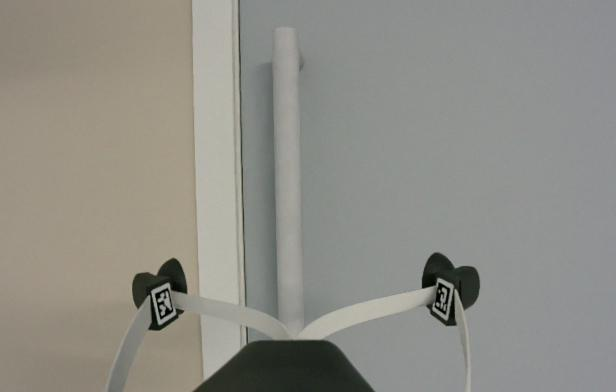

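Emit:
{"method": "move", "body": {"blocking": false, "r2": {"base":{"translate_m":0.235,"strafe_m":0.012},"pace":"slow"}}}

Emit:
{"method": "wait", "body": {"seconds": 4}}

Emit:
{"method": "move", "body": {"blocking": false, "r2": {"joints":{"gripper_m":-0.03}}}}

Emit:
{"method": "wait", "body": {"seconds": 3, "cameras": ["r2_wrist_camera"]}}

Scene clock: 168.57 s.
move: r2 moving
r1: as last shown
r1.lidar_m: 0.50 0.50 0.75 1.67 2.60 2.46 2.31 2.47 2.33 1.82 0.62 0.53
r1.motor_effort: lift_m=+22(22) arm_m=+4(4) wheel_0=+1(2) wheel_1=+0(0) wheel_2=+1(1)
r1.servo_current: wrist_yaw_rad=52(65) wrist_pitch_rad=46(46) wrist_roll_rad=52(59) gripper_m=39(52)
r1.wrist_depth_mm: 591 627 439 342 283 240 216 / 597 621 439 343 285 241 217 / 597 621 442 347 286 244 218 / 591 621 445 347 289 244 218 / 597 621 449 351 290 245 220 / 609 621 430 194 276 244 220 / - 615 185 185 170 240 221
r2.base_odometry: x=-3.548 y=-1.398 heading=-2.844
r2.turned_by_wheels: +0.000
r2.turned_by_imu: +0.001
r2.base_tilt: forward=-0.7 right=+0.1
r2.lidar_m: 0.66 0.77 1.12 1.92 2.06 2.90 1.65 1.65 2.92 2.44 1.01 0.77
r2.base_status: translate_m moving; strafe_m moving
r2.joint_positions: lift_m=+0.900 arm_m=+0.000 wrist_yaw_rad=+0.002 wrist_pitch_rad=+0.001 wrist_roll_rad=+0.000 gripper_m=+0.140
r2.joint_status: not commanded
r2.measured_speeds: translate_m=+0.049 strafe_m=+0.003 rotate_rad=+0.002 lift_m=+0.000 arm_m=+0.000 wrist_yaw_rad=+0.000 wrist_pitch_rad=+0.000 wrist_roll_rad=+0.000
r2.motor_effort: lift_m=+21(21) arm_m=-4(4) wheel_0=+4(7) wheel_1=+6(8) wheel_2=-10(11)
r2.servo_current: wrist_yaw_rad=46(52) wrist_pitch_rad=39(46) wrist_roll_rad=52(59) gripper_m=52(59)
r2.hand_pose: x=+0.4595 y=-0.0867 z=+1.0777 quat_wxyz=(+1.000, +0.000, +0.001, +0.001) (m; r2's base frame)
r2.wrist_depth_mm: - - 504 - - - - / - - 504 430 - - - / - - 504 430 - - - / - - 508 433 - - - / - - 512 436 - - - / - 187 508 166 187 182 - / - - 517 - - - -
pictures: none

Scene clock: 171.70 s.
earlier move: r2 done
r1.base_odometry: x=-1.567 y=+0.992 heading=-2.978
r1.turned_by_wheels: +0.000
r1.turned_by_imu: +0.000
r1.base_tilt: forward=-1.6 right=+1.3
r1.lidar_m: 0.50 0.50 0.71 1.66 2.60 2.47 2.34 2.45 2.33 1.87 0.63 0.52
r1.base_status: not commanded
r1.joint_positions: lift_m=+0.675 arm_m=+0.000 wrist_yaw_rad=+0.802 wrist_pitch_rad=+0.004 wrist_roll_rad=+0.000 gripper_m=-0.010
r1.joint_status: not commanded
r1.measured_speeds: all 0
r1.motor_effort: lift_m=+22(22) arm_m=+4(5) wheel_0=+2(2) wheel_1=+0(1) wheel_2=+1(1)
r1.servo_current: wrist_yaw_rad=52(72) wrist_pitch_rad=39(52) wrist_roll_rad=59(72) gripper_m=46(52)
r1.hand_pose: x=+0.4342 y=+0.1465 z=+0.8519 quat_wxyz=(+0.921, -0.001, +0.002, +0.390) (m; r1's base frame)
r1.wrist_depth_mm: 597 621 436 342 283 240 216 / 591 621 439 345 286 241 218 / 603 615 439 347 286 243 218 / 597 627 442 347 287 245 219 / 597 615 449 353 289 244 220 / 609 621 433 194 276 245 220 / - 627 185 185 171 240 220
r2.base_odometry: x=-3.757 y=-1.474 heading=-2.844
r2.turned_by_wheels: +0.000
r2.turned_by_imu: +0.001
r2.base_tilt: forward=-0.7 right=+0.1
r2.lidar_m: 0.44 0.53 0.78 1.88 2.02 2.91 1.88 2.15 2.92 1.72 0.69 0.53
r2.base_status: done
r2.joint_positions: lift_m=+0.900 arm_m=+0.000 wrist_yaw_rad=+0.002 wrist_pitch_rad=+0.001 wrist_roll_rad=+0.000 gripper_m=+0.140
r2.joint_status: not commanded
r2.measured_speeds: all 0
r2.motor_effort: lift_m=+20(21) arm_m=-4(4) wheel_0=+4(9) wheel_1=+5(8) wheel_2=-5(11)
r2.servo_current: wrist_yaw_rad=52(65) wrist_pitch_rad=46(46) wrist_roll_rad=52(59) gripper_m=52(59)
r2.hand_pose: x=+0.4595 y=-0.0867 z=+1.0777 quat_wxyz=(+1.000, +0.000, +0.001, +0.001) (m; r2's base frame)
r2.wrist_depth_mm: 303 281 289 281 277 273 265 / 304 283 291 283 278 273 267 / 306 286 293 285 279 273 268 / 309 287 294 286 282 276 271 / 310 290 294 287 285 277 272 / 314 293 296 218 283 277 274 / 315 293 300 - 285 281 272
wait: 3.13 of 4 s (r2 has come to rest)
pictures: none

Scene clock: 172.20 s.
move: r2 moving
r1: as last shown
r1.lidar_m: 0.50 0.54 0.74 1.64 2.58 2.46 2.34 2.45 2.32 1.85 0.65 0.54
r1.motor_effort: lift_m=+22(22) arm_m=+4(4) wheel_0=+2(2) wheel_1=+0(0) wheel_2=+1(1)
r1.servo_current: wrist_yaw_rad=52(72) wrist_pitch_rad=39(52) wrist_roll_rad=52(59) gripper_m=46(46)
r1.wrist_depth_mm: 591 621 436 342 283 241 216 / 597 621 439 345 286 242 218 / 591 627 439 347 286 242 218 / 597 627 442 349 287 244 220 / 591 627 449 351 289 244 220 / 603 627 433 194 276 245 220 / - 615 185 185 170 240 221
r2.base_odometry: x=-3.757 y=-1.474 heading=-2.844
r2.turned_by_wheels: +0.000
r2.turned_by_imu: +0.000
r2.base_tilt: forward=-0.6 right=+0.1
r2.lidar_m: 0.43 0.53 0.80 1.88 2.00 2.86 1.87 2.16 2.92 1.70 0.72 0.53
r2.base_status: not commanded
r2.joint_positions: lift_m=+0.900 arm_m=+0.000 wrist_yaw_rad=+0.002 wrist_pitch_rad=+0.001 wrist_roll_rad=+0.000 gripper_m=+0.128
r2.joint_status: gripper_m moving
r2.measured_speeds: all 0
r2.motor_effort: lift_m=+20(21) arm_m=-4(4) wheel_0=+4(4) wheel_1=+5(5) wheel_2=-5(5)
r2.servo_current: wrist_yaw_rad=39(59) wrist_pitch_rad=33(46) wrist_roll_rad=52(52) gripper_m=111(111)
r2.hand_pose: x=+0.4595 y=-0.0867 z=+1.0777 quat_wxyz=(+1.000, +0.000, +0.001, +0.001) (m; r2's base frame)
r2.wrist_depth_mm: 303 283 290 282 277 271 265 / 304 285 291 282 278 272 267 / 307 286 293 286 279 273 270 / 307 287 294 285 282 274 271 / 310 289 296 289 283 277 272 / 312 291 218 217 283 277 273 / 315 293 301 - 285 281 276
pictures: none

Scene clock: 174.20 s.
earlier move: r2 done
r1.base_odometry: x=-1.567 y=+0.992 heading=-2.978
r1.turned_by_wheels: +0.000
r1.turned_by_imu: +0.000
r1.base_tilt: forward=-1.6 right=+1.3
r1.lidar_m: 0.50 0.54 0.71 1.65 2.59 2.44 2.33 2.46 2.29 1.88 0.66 0.54
r1.base_status: not commanded
r1.joint_positions: lift_m=+0.675 arm_m=+0.000 wrist_yaw_rad=+0.802 wrist_pitch_rad=+0.004 wrist_roll_rad=+0.000 gripper_m=-0.010
r1.joint_status: not commanded
r1.measured_speeds: all 0
r1.motor_effort: lift_m=+22(22) arm_m=+4(4) wheel_0=+2(2) wheel_1=+0(0) wheel_2=+1(1)
r1.servo_current: wrist_yaw_rad=59(72) wrist_pitch_rad=52(52) wrist_roll_rad=59(65) gripper_m=39(52)
r1.hand_pose: x=+0.4342 y=+0.1465 z=+0.8519 quat_wxyz=(+0.921, -0.001, +0.002, +0.390) (m; r1's base frame)
r1.wrist_depth_mm: 591 615 436 343 285 239 216 / 597 621 433 345 286 241 217 / 597 615 439 349 285 243 218 / 597 627 445 349 286 244 219 / 597 621 442 349 289 246 220 / 615 621 433 195 277 244 220 / - 627 185 186 170 241 220
r2.base_odometry: x=-3.757 y=-1.474 heading=-2.844
r2.turned_by_wheels: +0.001
r2.turned_by_imu: +0.001
r2.base_tilt: forward=-0.6 right=+0.0
r2.lidar_m: 0.43 0.56 0.81 1.89 2.04 2.89 1.89 2.16 2.89 1.72 0.71 0.52
r2.base_status: not commanded
r2.joint_positions: lift_m=+0.900 arm_m=+0.000 wrist_yaw_rad=+0.011 wrist_pitch_rad=+0.001 wrist_roll_rad=+0.000 gripper_m=-0.028
r2.joint_status: all done
r2.measured_speeds: all 0
r2.motor_effort: lift_m=+21(21) arm_m=-4(4) wheel_0=+5(5) wheel_1=+5(5) wheel_2=+2(5)
r2.servo_current: wrist_yaw_rad=72(72) wrist_pitch_rad=39(46) wrist_roll_rad=46(65) gripper_m=182(390)
r2.hand_pose: x=+0.4603 y=-0.0842 z=+1.0777 quat_wxyz=(+1.000, +0.000, +0.001, +0.006) (m; r2's base frame)
r2.wrist_depth_mm: 307 285 286 209 273 264 259 / 309 287 289 210 274 266 259 / 310 289 290 209 276 268 263 / 312 293 293 211 279 270 264 / 314 290 293 211 279 271 266 / 319 293 181 208 179 271 267 / 319 147 291 - 281 273 268
wait: 2.00 of 3 s (r2 has come to rest)
pictures: r2_wrist_camera
Images, in order (width x height): r2_wrist_camera 616x392.

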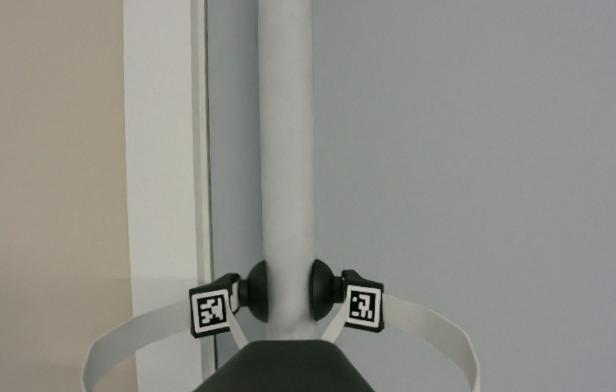

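Emit:
{"method": "move", "body": {"blocking": false, "r2": {"base":{"translate_m":-0.254,"strafe_m":-0.145},"joints":{"wrist_yaw_rad":0.3},"speeds":{"wrist_yaw_rad":0.1},"pace":"slow","contact_limits":{"translate_m":0.8}}}}

Emit:
{"method": "wait", "body": {"seconds": 5, "cameras": ["r2_wrist_camera","r2_head_camera"]}}

Scene clock: 194.80 s.
move: r2 moving
r1: as last shown
r1.lidar_m: 0.50 0.54 0.73 1.66 2.58 2.45 2.34 2.49 2.33 1.85 0.66 0.54
r1.motor_effort: lift_m=+22(22) arm_m=+4(4) wheel_0=+2(2) wheel_1=+0(1) wheel_2=+1(1)
r1.servo_current: wrist_yaw_rad=59(59) wrist_pitch_rad=46(52) wrist_roll_rad=39(59) gripper_m=46(52)
r1.wrist_depth_mm: 591 627 436 343 283 239 216 / 591 627 439 345 283 241 218 / 597 627 442 347 286 243 218 / 597 627 445 349 289 244 220 / 603 621 449 351 289 246 220 / 609 627 433 194 276 246 220 / - 615 184 185 170 240 221
r2.base_odometry: x=-3.748 y=-1.464 heading=-2.843
r2.turned_by_wheels: +0.001
r2.turned_by_imu: +0.001
r2.base_tilt: forward=-0.7 right=+0.0
r2.lidar_m: 0.46 0.54 0.83 1.89 2.02 2.92 1.85 2.15 2.90 1.74 0.72 0.55
r2.base_status: translate_m moving; strafe_m moving
r2.joint_positions: lift_m=+0.900 arm_m=+0.000 wrist_yaw_rad=+0.048 wrist_pitch_rad=+0.001 wrist_roll_rad=+0.000 gripper_m=-0.028
r2.joint_status: wrist_yaw_rad moving
r2.measured_speeds: translate_m=-0.049 strafe_m=-0.028 rotate_rad=-0.001 lift_m=+0.000 arm_m=+0.000 wrist_yaw_rad=+0.091 wrist_pitch_rad=+0.000 wrist_roll_rad=+0.000
r2.motor_effort: lift_m=+21(21) arm_m=-4(4) wheel_0=+2(6) wheel_1=-7(9) wheel_2=+13(18)
r2.servo_current: wrist_yaw_rad=52(78) wrist_pitch_rad=39(46) wrist_roll_rad=59(59) gripper_m=169(195)
r2.contact_limits: translate_m 0.8
r2.hand_pose: x=+0.4632 y=-0.0733 z=+1.0777 quat_wxyz=(+1.000, +0.000, +0.001, +0.024) (m; r2's base frame)
r2.wrist_depth_mm: 325 312 298 213 279 271 263 / 327 315 300 216 282 271 264 / 329 317 303 218 283 271 266 / 330 319 301 216 286 274 267 / 334 320 301 218 287 276 268 / 336 322 185 217 180 276 271 / 336 304 303 - 287 278 272
pictures: none

Scene clock: 198.37 s.
earlier move: r2 done
r1.base_odometry: x=-1.567 y=+0.992 heading=-2.978
r1.turned_by_wheels: +0.000
r1.turned_by_imu: +0.000
r1.base_tilt: forward=-1.6 right=+1.2
r1.lidar_m: 0.50 0.52 0.72 1.66 2.61 2.47 2.34 2.47 2.33 1.85 0.64 0.53
r1.base_status: not commanded
r1.joint_positions: lift_m=+0.675 arm_m=+0.000 wrist_yaw_rad=+0.802 wrist_pitch_rad=+0.004 wrist_roll_rad=+0.000 gripper_m=-0.010
r1.joint_status: not commanded
r1.measured_speeds: all 0
r1.motor_effort: lift_m=+22(22) arm_m=+4(5) wheel_0=+1(2) wheel_1=+0(1) wheel_2=+1(1)
r1.servo_current: wrist_yaw_rad=33(72) wrist_pitch_rad=52(52) wrist_roll_rad=52(65) gripper_m=39(59)
r1.hand_pose: x=+0.4342 y=+0.1465 z=+0.8519 quat_wxyz=(+0.921, -0.001, +0.002, +0.390) (m; r1's base frame)
r1.wrist_depth_mm: 585 615 436 343 282 241 216 / 591 621 433 343 283 241 217 / 597 615 439 349 286 243 219 / 597 627 445 347 286 245 218 / 603 615 449 351 290 244 220 / 609 621 433 195 274 245 220 / - 615 185 185 170 240 220
r2.base_odometry: x=-3.557 y=-1.261 heading=-2.844
r2.turned_by_wheels: -0.001
r2.turned_by_imu: -0.001
r2.base_tilt: forward=-0.7 right=+0.1
r2.lidar_m: 0.69 0.78 1.15 2.05 2.18 3.12 1.61 3.68 2.76 2.49 1.02 0.75
r2.base_status: done
r2.joint_positions: lift_m=+0.900 arm_m=+0.000 wrist_yaw_rad=+0.297 wrist_pitch_rad=+0.001 wrist_roll_rad=+0.000 gripper_m=-0.029
r2.joint_status: all done
r2.measured_speeds: all 0
r2.motor_effort: lift_m=+20(21) arm_m=+5(5) wheel_0=-4(7) wheel_1=-5(10) wheel_2=+4(18)
r2.servo_current: wrist_yaw_rad=52(91) wrist_pitch_rad=39(46) wrist_roll_rad=46(72) gripper_m=104(195)
r2.contact_limits: translate_m 0.8
r2.hand_pose: x=+0.4722 y=+0.0008 z=+1.0777 quat_wxyz=(+0.989, +0.000, +0.001, +0.148) (m; r2's base frame)
r2.wrist_depth_mm: - - 559 549 - - - / - - 559 462 - - - / - - 564 462 - - - / - - 569 473 - - - / - - 574 459 - - - / - - 183 198 170 - - / - - - - - - -
wait: 3.57 of 5 s (r2 has come to rest)
pictures: r2_head_camera, r2_wrist_camera
Images, in order (width x height): r2_head_camera 420x560, r2_wrist_camera 616x392.

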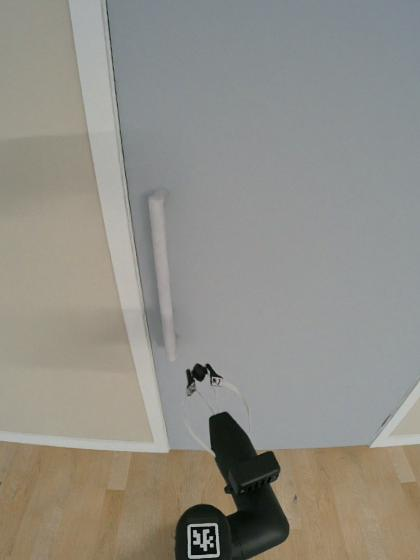

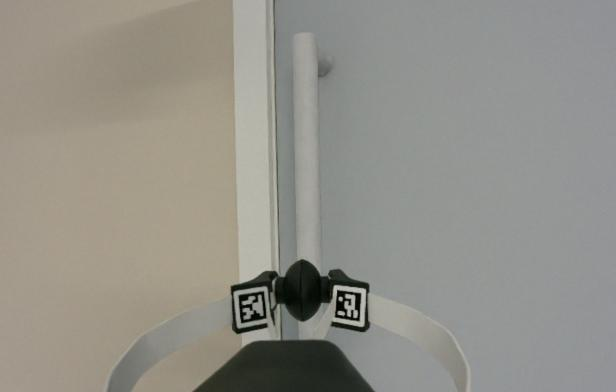

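Emit:
{"method": "move", "body": {"blocking": false, "r2": {"base":{"translate_m":0.05,"strafe_m":0.145},"joints":{"wrist_yaw_rad":0,"gripper_m":0.12}}}}

Emit:
{"method": "wait", "body": {"seconds": 2.5}}

Emit:
{"method": "wait", "body": {"seconds": 1}}

Emit:
{"method": "move", "body": {"blocking": false, "r2": {"base":{"translate_m":0.248,"strafe_m":0.0},"pace":"slow","contact_limits":{"translate_m":0.3}}}}

Emit:
{"method": "wait", "body": {"seconds": 4}}

Emit:
{"method": "move", "body": {"blocking": false, "r2": {"joints":{"gripper_m":-0.03}}}}

Emit:
{"method": "wait", "body": {"seconds": 3, "cameras": ["r2_wrist_camera"]}}

Scene clock: 208.63 s.
move: r2 moving
r1: as last shown
r1.base_tilt: forward=-1.6 right=+1.3
r1.lidar_m: 0.50 0.52 0.76 1.69 2.60 2.45 2.32 2.47 2.30 1.85 0.62 0.52
r1.motor_effort: lift_m=+22(22) arm_m=+4(4) wheel_0=+1(2) wheel_1=+0(0) wheel_2=+1(1)
r1.servo_current: wrist_yaw_rad=46(59) wrist_pitch_rad=52(52) wrist_roll_rad=39(52) gripper_m=39(52)
r1.wrist_depth_mm: 585 621 439 343 283 240 216 / 591 621 436 345 285 242 218 / 597 627 442 349 287 243 219 / 603 627 445 349 287 245 219 / 597 621 445 351 289 245 220 / 609 615 433 194 276 246 221 / - 615 185 185 170 240 220
r2.base_odometry: x=-3.558 y=-1.293 heading=-2.844
r2.turned_by_wheels: +0.000
r2.turned_by_imu: +0.000
r2.base_tilt: forward=-0.7 right=+0.1
r2.lidar_m: 0.67 0.80 1.18 2.02 2.14 3.07 1.62 2.18 2.78 2.47 1.03 0.76
r2.base_status: translate_m moving; strafe_m moving
r2.joint_positions: lift_m=+0.900 arm_m=+0.000 wrist_yaw_rad=+0.004 wrist_pitch_rad=+0.001 wrist_roll_rad=+0.000 gripper_m=-0.003
r2.joint_status: wrist_yaw_rad moving; gripper_m moving
r2.measured_speeds: translate_m=+0.039 strafe_m=+0.117 rotate_rad=+0.004 lift_m=+0.000 arm_m=+0.000 wrist_yaw_rad=-0.059 wrist_pitch_rad=+0.000 wrist_roll_rad=+0.000
r2.motor_effort: lift_m=+21(21) arm_m=+4(5) wheel_0=-4(13) wheel_1=+12(12) wheel_2=-8(8)
r2.servo_current: wrist_yaw_rad=26(130) wrist_pitch_rad=39(46) wrist_roll_rad=46(52) gripper_m=72(104)
r2.hand_pose: x=+0.4596 y=-0.0863 z=+1.0777 quat_wxyz=(+1.000, +0.000, +0.001, +0.002) (m; r2's base frame)
r2.wrist_depth_mm: - 521 - - - - - / - 525 455 - - - - / - 530 455 - - - - / - 535 455 - - - - / - 535 462 - - - - / - 539 183 193 175 - - / - 139 - - - - -
pictures: none

Scene clock: 210.37 s.
earlier move: r2 done
r1.base_odometry: x=-1.567 y=+0.992 heading=-2.978
r1.turned_by_wheels: +0.000
r1.turned_by_imu: +0.000
r1.base_tilt: forward=-1.6 right=+1.2
r1.lidar_m: 0.50 0.53 0.72 1.66 2.60 2.46 2.33 2.47 2.33 1.85 0.62 0.52
r1.base_status: not commanded
r1.joint_positions: lift_m=+0.675 arm_m=+0.000 wrist_yaw_rad=+0.802 wrist_pitch_rad=+0.004 wrist_roll_rad=+0.000 gripper_m=-0.010
r1.joint_status: not commanded
r1.measured_speeds: all 0
r1.motor_effort: lift_m=+22(22) arm_m=+4(5) wheel_0=+2(2) wheel_1=+0(0) wheel_2=+1(1)
r1.servo_current: wrist_yaw_rad=33(59) wrist_pitch_rad=46(52) wrist_roll_rad=39(72) gripper_m=46(52)
r1.hand_pose: x=+0.4342 y=+0.1465 z=+0.8519 quat_wxyz=(+0.921, -0.001, +0.002, +0.390) (m; r1's base frame)
r1.wrist_depth_mm: 597 621 436 342 283 240 216 / 585 627 439 343 286 241 217 / 591 627 442 345 285 243 219 / 597 621 442 347 287 244 220 / 603 621 449 353 289 244 220 / 609 621 430 194 277 245 221 / - 615 185 185 170 240 220
r2.base_odometry: x=-3.563 y=-1.414 heading=-2.844
r2.turned_by_wheels: +0.000
r2.turned_by_imu: +0.001
r2.base_tilt: forward=-0.7 right=+0.1
r2.lidar_m: 0.65 0.75 1.09 1.90 2.03 2.91 1.68 1.71 2.93 2.36 0.98 0.74
r2.base_status: done
r2.joint_positions: lift_m=+0.900 arm_m=+0.000 wrist_yaw_rad=+0.003 wrist_pitch_rad=+0.001 wrist_roll_rad=+0.000 gripper_m=+0.120
r2.joint_status: all done
r2.measured_speeds: all 0
r2.motor_effort: lift_m=+20(21) arm_m=+5(5) wheel_0=-2(13) wheel_1=+3(12) wheel_2=-6(8)
r2.servo_current: wrist_yaw_rad=39(130) wrist_pitch_rad=39(46) wrist_roll_rad=52(65) gripper_m=52(137)
r2.hand_pose: x=+0.4595 y=-0.0866 z=+1.0777 quat_wxyz=(+1.000, +0.000, +0.001, +0.001) (m; r2's base frame)
r2.wrist_depth_mm: - - 480 - - - - / - - 484 410 - - - / - - 488 415 - - - / - - 492 418 - - - / - - 492 418 - - - / - 186 217 415 185 - - / - - 496 - - - -
wait: 1.73 of 2.5 s (r2 has come to rest)
pictures: none

Scene clock: 211.37 s.
r1.base_odometry: x=-1.567 y=+0.992 heading=-2.978
r1.turned_by_wheels: +0.000
r1.turned_by_imu: +0.000
r1.base_tilt: forward=-1.6 right=+1.3
r1.lidar_m: 0.50 0.51 0.74 1.71 2.58 2.46 2.33 2.46 2.32 1.85 0.64 0.53
r1.base_status: not commanded
r1.joint_positions: lift_m=+0.675 arm_m=+0.000 wrist_yaw_rad=+0.802 wrist_pitch_rad=+0.004 wrist_roll_rad=+0.000 gripper_m=-0.010
r1.joint_status: not commanded
r1.measured_speeds: all 0
r1.motor_effort: lift_m=+22(22) arm_m=+4(5) wheel_0=+1(2) wheel_1=+0(0) wheel_2=+1(1)
r1.servo_current: wrist_yaw_rad=39(59) wrist_pitch_rad=46(52) wrist_roll_rad=39(72) gripper_m=46(52)
r1.hand_pose: x=+0.4342 y=+0.1465 z=+0.8519 quat_wxyz=(+0.921, -0.001, +0.002, +0.390) (m; r1's base frame)
r1.wrist_depth_mm: 591 621 436 342 282 241 216 / 591 621 442 345 285 240 217 / 591 627 442 347 286 244 218 / 591 621 445 347 287 244 219 / 603 621 449 351 289 245 220 / 609 621 433 194 276 246 221 / - 621 185 185 170 240 220
r2.base_odometry: x=-3.563 y=-1.414 heading=-2.844
r2.turned_by_wheels: +0.000
r2.turned_by_imu: +0.000
r2.base_tilt: forward=-0.7 right=+0.1
r2.lidar_m: 0.63 0.75 1.08 1.90 2.03 2.88 1.67 1.66 2.90 2.38 0.98 0.71
r2.base_status: done
r2.joint_positions: lift_m=+0.900 arm_m=+0.000 wrist_yaw_rad=+0.003 wrist_pitch_rad=+0.001 wrist_roll_rad=+0.000 gripper_m=+0.120
r2.joint_status: all done
r2.measured_speeds: all 0
r2.motor_effort: lift_m=+20(21) arm_m=+5(5) wheel_0=-2(13) wheel_1=+3(12) wheel_2=-6(8)
r2.servo_current: wrist_yaw_rad=52(130) wrist_pitch_rad=39(46) wrist_roll_rad=46(65) gripper_m=46(137)
r2.hand_pose: x=+0.4595 y=-0.0866 z=+1.0777 quat_wxyz=(+1.000, +0.000, +0.001, +0.001) (m; r2's base frame)
r2.wrist_depth_mm: - - 480 - - - - / - - 480 410 - - - / - - 484 418 - - - / - - 492 415 - - - / - - 496 415 - - - / - 186 218 415 185 - - / - - 496 - - - -
wait: 1.00 s; at rest by 0.27 s
pictures: none

Scene clock: 211.87 s.
move: r2 moving
r1: as last shown
r1.base_tilt: forward=-1.6 right=+1.2
r1.lidar_m: 0.50 0.53 0.74 1.66 2.58 2.46 2.33 2.45 2.32 1.87 0.65 0.54
r1.servo_current: wrist_yaw_rad=52(52) wrist_pitch_rad=46(52) wrist_roll_rad=33(59) gripper_m=39(46)
r1.wrist_depth_mm: 597 609 436 343 285 240 216 / 591 621 436 343 286 243 219 / 597 627 439 347 286 243 220 / 597 627 445 349 286 242 218 / 603 627 449 351 289 244 220 / 603 627 430 194 277 246 220 / - 615 185 185 171 240 221
r2.base_odometry: x=-3.575 y=-1.418 heading=-2.844
r2.turned_by_wheels: +0.000
r2.turned_by_imu: +0.000
r2.base_tilt: forward=-0.7 right=+0.0
r2.lidar_m: 0.63 0.76 1.09 1.90 2.02 2.89 1.68 1.69 2.90 2.30 0.96 0.72
r2.base_status: translate_m moving; strafe_m moving
r2.joint_positions: lift_m=+0.900 arm_m=+0.000 wrist_yaw_rad=+0.003 wrist_pitch_rad=+0.001 wrist_roll_rad=+0.000 gripper_m=+0.120
r2.joint_status: not commanded
r2.measured_speeds: translate_m=+0.048 strafe_m=+0.000 rotate_rad=-0.002 lift_m=+0.000 arm_m=+0.000 wrist_yaw_rad=+0.000 wrist_pitch_rad=+0.000 wrist_roll_rad=+0.000
r2.motor_effort: lift_m=+20(21) arm_m=+5(5) wheel_0=+4(7) wheel_1=+5(7) wheel_2=-9(10)
r2.servo_current: wrist_yaw_rad=39(52) wrist_pitch_rad=33(46) wrist_roll_rad=46(59) gripper_m=46(59)
r2.contact_limits: translate_m 0.3
r2.hand_pose: x=+0.4595 y=-0.0866 z=+1.0777 quat_wxyz=(+1.000, +0.000, +0.001, +0.001) (m; r2's base frame)
r2.wrist_depth_mm: - - 473 397 - - - / - - 473 399 - - - / - - 477 407 - - - / - - 480 404 - - - / - - 480 410 - - - / - 186 218 404 185 - - / - - 484 - - - -
pictures: none

Scene clock: 215.13 s.
earlier move: r2 done
r1.base_odometry: x=-1.567 y=+0.992 heading=-2.978
r1.turned_by_wheels: +0.000
r1.turned_by_imu: +0.000
r1.base_tilt: forward=-1.6 right=+1.2
r1.lidar_m: 0.50 0.53 0.74 1.65 2.61 2.46 2.34 2.49 2.33 1.85 0.65 0.54
r1.base_status: not commanded
r1.joint_positions: lift_m=+0.675 arm_m=+0.000 wrist_yaw_rad=+0.802 wrist_pitch_rad=+0.004 wrist_roll_rad=+0.000 gripper_m=-0.010
r1.joint_status: not commanded
r1.measured_speeds: all 0
r1.motor_effort: lift_m=+22(22) arm_m=+4(5) wheel_0=+2(2) wheel_1=+0(1) wheel_2=+1(1)
r1.servo_current: wrist_yaw_rad=59(65) wrist_pitch_rad=46(59) wrist_roll_rad=39(65) gripper_m=39(52)
r1.hand_pose: x=+0.4342 y=+0.1465 z=+0.8519 quat_wxyz=(+0.921, -0.001, +0.002, +0.390) (m; r1's base frame)
r1.wrist_depth_mm: 597 621 436 343 282 240 216 / 591 615 436 345 285 242 218 / 591 621 439 349 285 242 219 / 591 627 442 349 287 245 220 / 597 621 449 349 290 244 220 / 609 621 436 194 277 245 220 / - 621 185 185 170 240 222
r2.base_odometry: x=-3.799 y=-1.487 heading=-2.844
r2.turned_by_wheels: +0.000
r2.turned_by_imu: +0.001
r2.base_tilt: forward=-0.7 right=+0.1
r2.lidar_m: 0.40 0.50 0.71 1.90 2.02 2.87 1.90 2.22 2.91 1.59 0.65 0.48
r2.base_status: done
r2.joint_positions: lift_m=+0.900 arm_m=+0.000 wrist_yaw_rad=+0.000 wrist_pitch_rad=+0.001 wrist_roll_rad=+0.000 gripper_m=+0.120
r2.joint_status: not commanded
r2.measured_speeds: all 0
r2.motor_effort: lift_m=+20(21) arm_m=+5(5) wheel_0=+6(10) wheel_1=+4(7) wheel_2=-10(11)
r2.servo_current: wrist_yaw_rad=46(59) wrist_pitch_rad=39(46) wrist_roll_rad=39(59) gripper_m=52(59)
r2.contact_limits: translate_m 0.3
r2.hand_pose: x=+0.4592 y=-0.0873 z=+1.0777 quat_wxyz=(+1.000, +0.000, +0.001, +0.000) (m; r2's base frame)
r2.wrist_depth_mm: 255 238 170 241 236 234 229 / 257 239 248 242 238 234 231 / 258 241 173 243 240 236 232 / 260 243 251 245 241 236 233 / 262 245 252 247 244 238 234 / 264 245 193 247 243 237 236 / 266 248 256 - 245 241 237
wait: 3.27 of 4 s (r2 has come to rest)
pictures: none

Scene clock: 215.63 s.
move: r2 moving
r1: as last shown
r1.lidar_m: 0.50 0.52 0.72 1.69 2.59 2.45 2.34 2.47 2.34 1.83 0.65 0.53
r1.motor_effort: lift_m=+22(22) arm_m=+4(4) wheel_0=+2(2) wheel_1=+0(1) wheel_2=+1(1)
r1.servo_current: wrist_yaw_rad=59(59) wrist_pitch_rad=46(46) wrist_roll_rad=39(59) gripper_m=46(46)
r1.wrist_depth_mm: 597 621 436 343 282 240 216 / 580 627 436 345 285 241 218 / 603 621 442 347 286 243 218 / 603 627 445 349 287 244 220 / 603 615 449 347 290 246 220 / 615 615 430 195 274 246 220 / - 621 185 185 170 241 220
r2.base_odometry: x=-3.799 y=-1.487 heading=-2.844
r2.turned_by_wheels: +0.000
r2.turned_by_imu: +0.000
r2.base_tilt: forward=-0.7 right=+0.0
r2.lidar_m: 0.41 0.49 0.74 1.90 2.02 2.90 1.93 2.22 2.92 1.58 0.66 0.46
r2.base_status: not commanded
r2.joint_positions: lift_m=+0.900 arm_m=+0.000 wrist_yaw_rad=-0.001 wrist_pitch_rad=+0.001 wrist_roll_rad=+0.000 gripper_m=+0.106
r2.joint_status: gripper_m moving
r2.measured_speeds: translate_m=+0.000 strafe_m=+0.000 rotate_rad=+0.000 lift_m=+0.000 arm_m=+0.000 wrist_yaw_rad=-0.008 wrist_pitch_rad=+0.000 wrist_roll_rad=+0.000
r2.motor_effort: lift_m=+21(21) arm_m=+5(5) wheel_0=+5(6) wheel_1=+4(5) wheel_2=-10(10)
r2.servo_current: wrist_yaw_rad=52(59) wrist_pitch_rad=39(39) wrist_roll_rad=59(59) gripper_m=124(124)
r2.contact_limits: translate_m 0.3
r2.hand_pose: x=+0.4592 y=-0.0876 z=+1.0777 quat_wxyz=(+1.000, +0.000, +0.001, +0.000) (m; r2's base frame)
r2.wrist_depth_mm: 255 239 168 242 237 235 229 / 256 240 249 241 238 235 232 / 258 240 172 244 241 236 232 / 259 242 175 246 242 237 234 / 262 245 220 247 243 239 236 / 263 245 194 248 245 239 236 / 266 247 256 - 244 241 238
pictures: none

Scene clock: 217.37 s.
earlier move: r2 done
r1.base_odometry: x=-1.567 y=+0.992 heading=-2.978
r1.turned_by_wheels: +0.000
r1.turned_by_imu: +0.000
r1.base_tilt: forward=-1.6 right=+1.3
r1.lidar_m: 0.50 0.51 0.74 1.68 2.61 2.45 2.34 2.45 2.32 1.83 0.65 0.53
r1.base_status: not commanded
r1.joint_positions: lift_m=+0.675 arm_m=+0.000 wrist_yaw_rad=+0.802 wrist_pitch_rad=+0.004 wrist_roll_rad=+0.000 gripper_m=-0.010
r1.joint_status: not commanded
r1.measured_speeds: all 0
r1.motor_effort: lift_m=+22(22) arm_m=+4(4) wheel_0=+2(2) wheel_1=+0(1) wheel_2=+1(1)
r1.servo_current: wrist_yaw_rad=46(65) wrist_pitch_rad=39(52) wrist_roll_rad=39(65) gripper_m=46(52)
r1.hand_pose: x=+0.4342 y=+0.1465 z=+0.8519 quat_wxyz=(+0.921, -0.001, +0.002, +0.390) (m; r1's base frame)
r1.wrist_depth_mm: 591 615 436 343 283 240 216 / 597 621 439 345 286 241 218 / 591 621 442 347 286 243 219 / 597 621 442 349 287 244 219 / 603 621 445 349 286 244 220 / 609 621 430 194 276 245 220 / - 621 185 185 170 239 221
r2.base_odometry: x=-3.800 y=-1.487 heading=-2.844
r2.turned_by_wheels: +0.001
r2.turned_by_imu: +0.001
r2.base_tilt: forward=-0.7 right=+0.1
r2.lidar_m: 0.40 0.51 0.72 1.88 2.01 2.88 1.92 2.23 2.94 1.57 0.65 0.48
r2.base_status: not commanded
r2.joint_positions: lift_m=+0.900 arm_m=+0.000 wrist_yaw_rad=+0.011 wrist_pitch_rad=+0.001 wrist_roll_rad=+0.000 gripper_m=-0.028
r2.joint_status: all done
r2.measured_speeds: all 0
r2.motor_effort: lift_m=+21(21) arm_m=+5(5) wheel_0=+5(6) wheel_1=+3(5) wheel_2=+1(10)
r2.servo_current: wrist_yaw_rad=72(78) wrist_pitch_rad=39(46) wrist_roll_rad=59(59) gripper_m=117(221)
r2.contact_limits: translate_m 0.3
r2.hand_pose: x=+0.4602 y=-0.0843 z=+1.0777 quat_wxyz=(+1.000, +0.000, +0.001, +0.005) (m; r2's base frame)
r2.wrist_depth_mm: 260 238 245 161 231 224 218 / 262 240 247 162 232 225 220 / 264 239 249 163 234 227 222 / 266 244 250 168 235 229 222 / 268 245 251 164 236 229 224 / 271 247 181 165 235 229 226 / 272 249 256 - 237 229 226
wait: 1.73 of 3 s (r2 has come to rest)
pictures: r2_wrist_camera
Images, in order (width x height): r2_wrist_camera 616x392.

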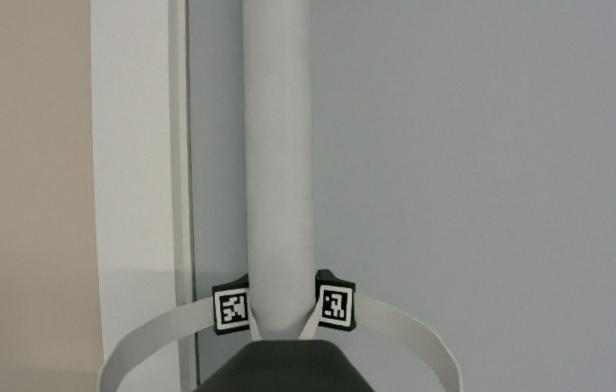

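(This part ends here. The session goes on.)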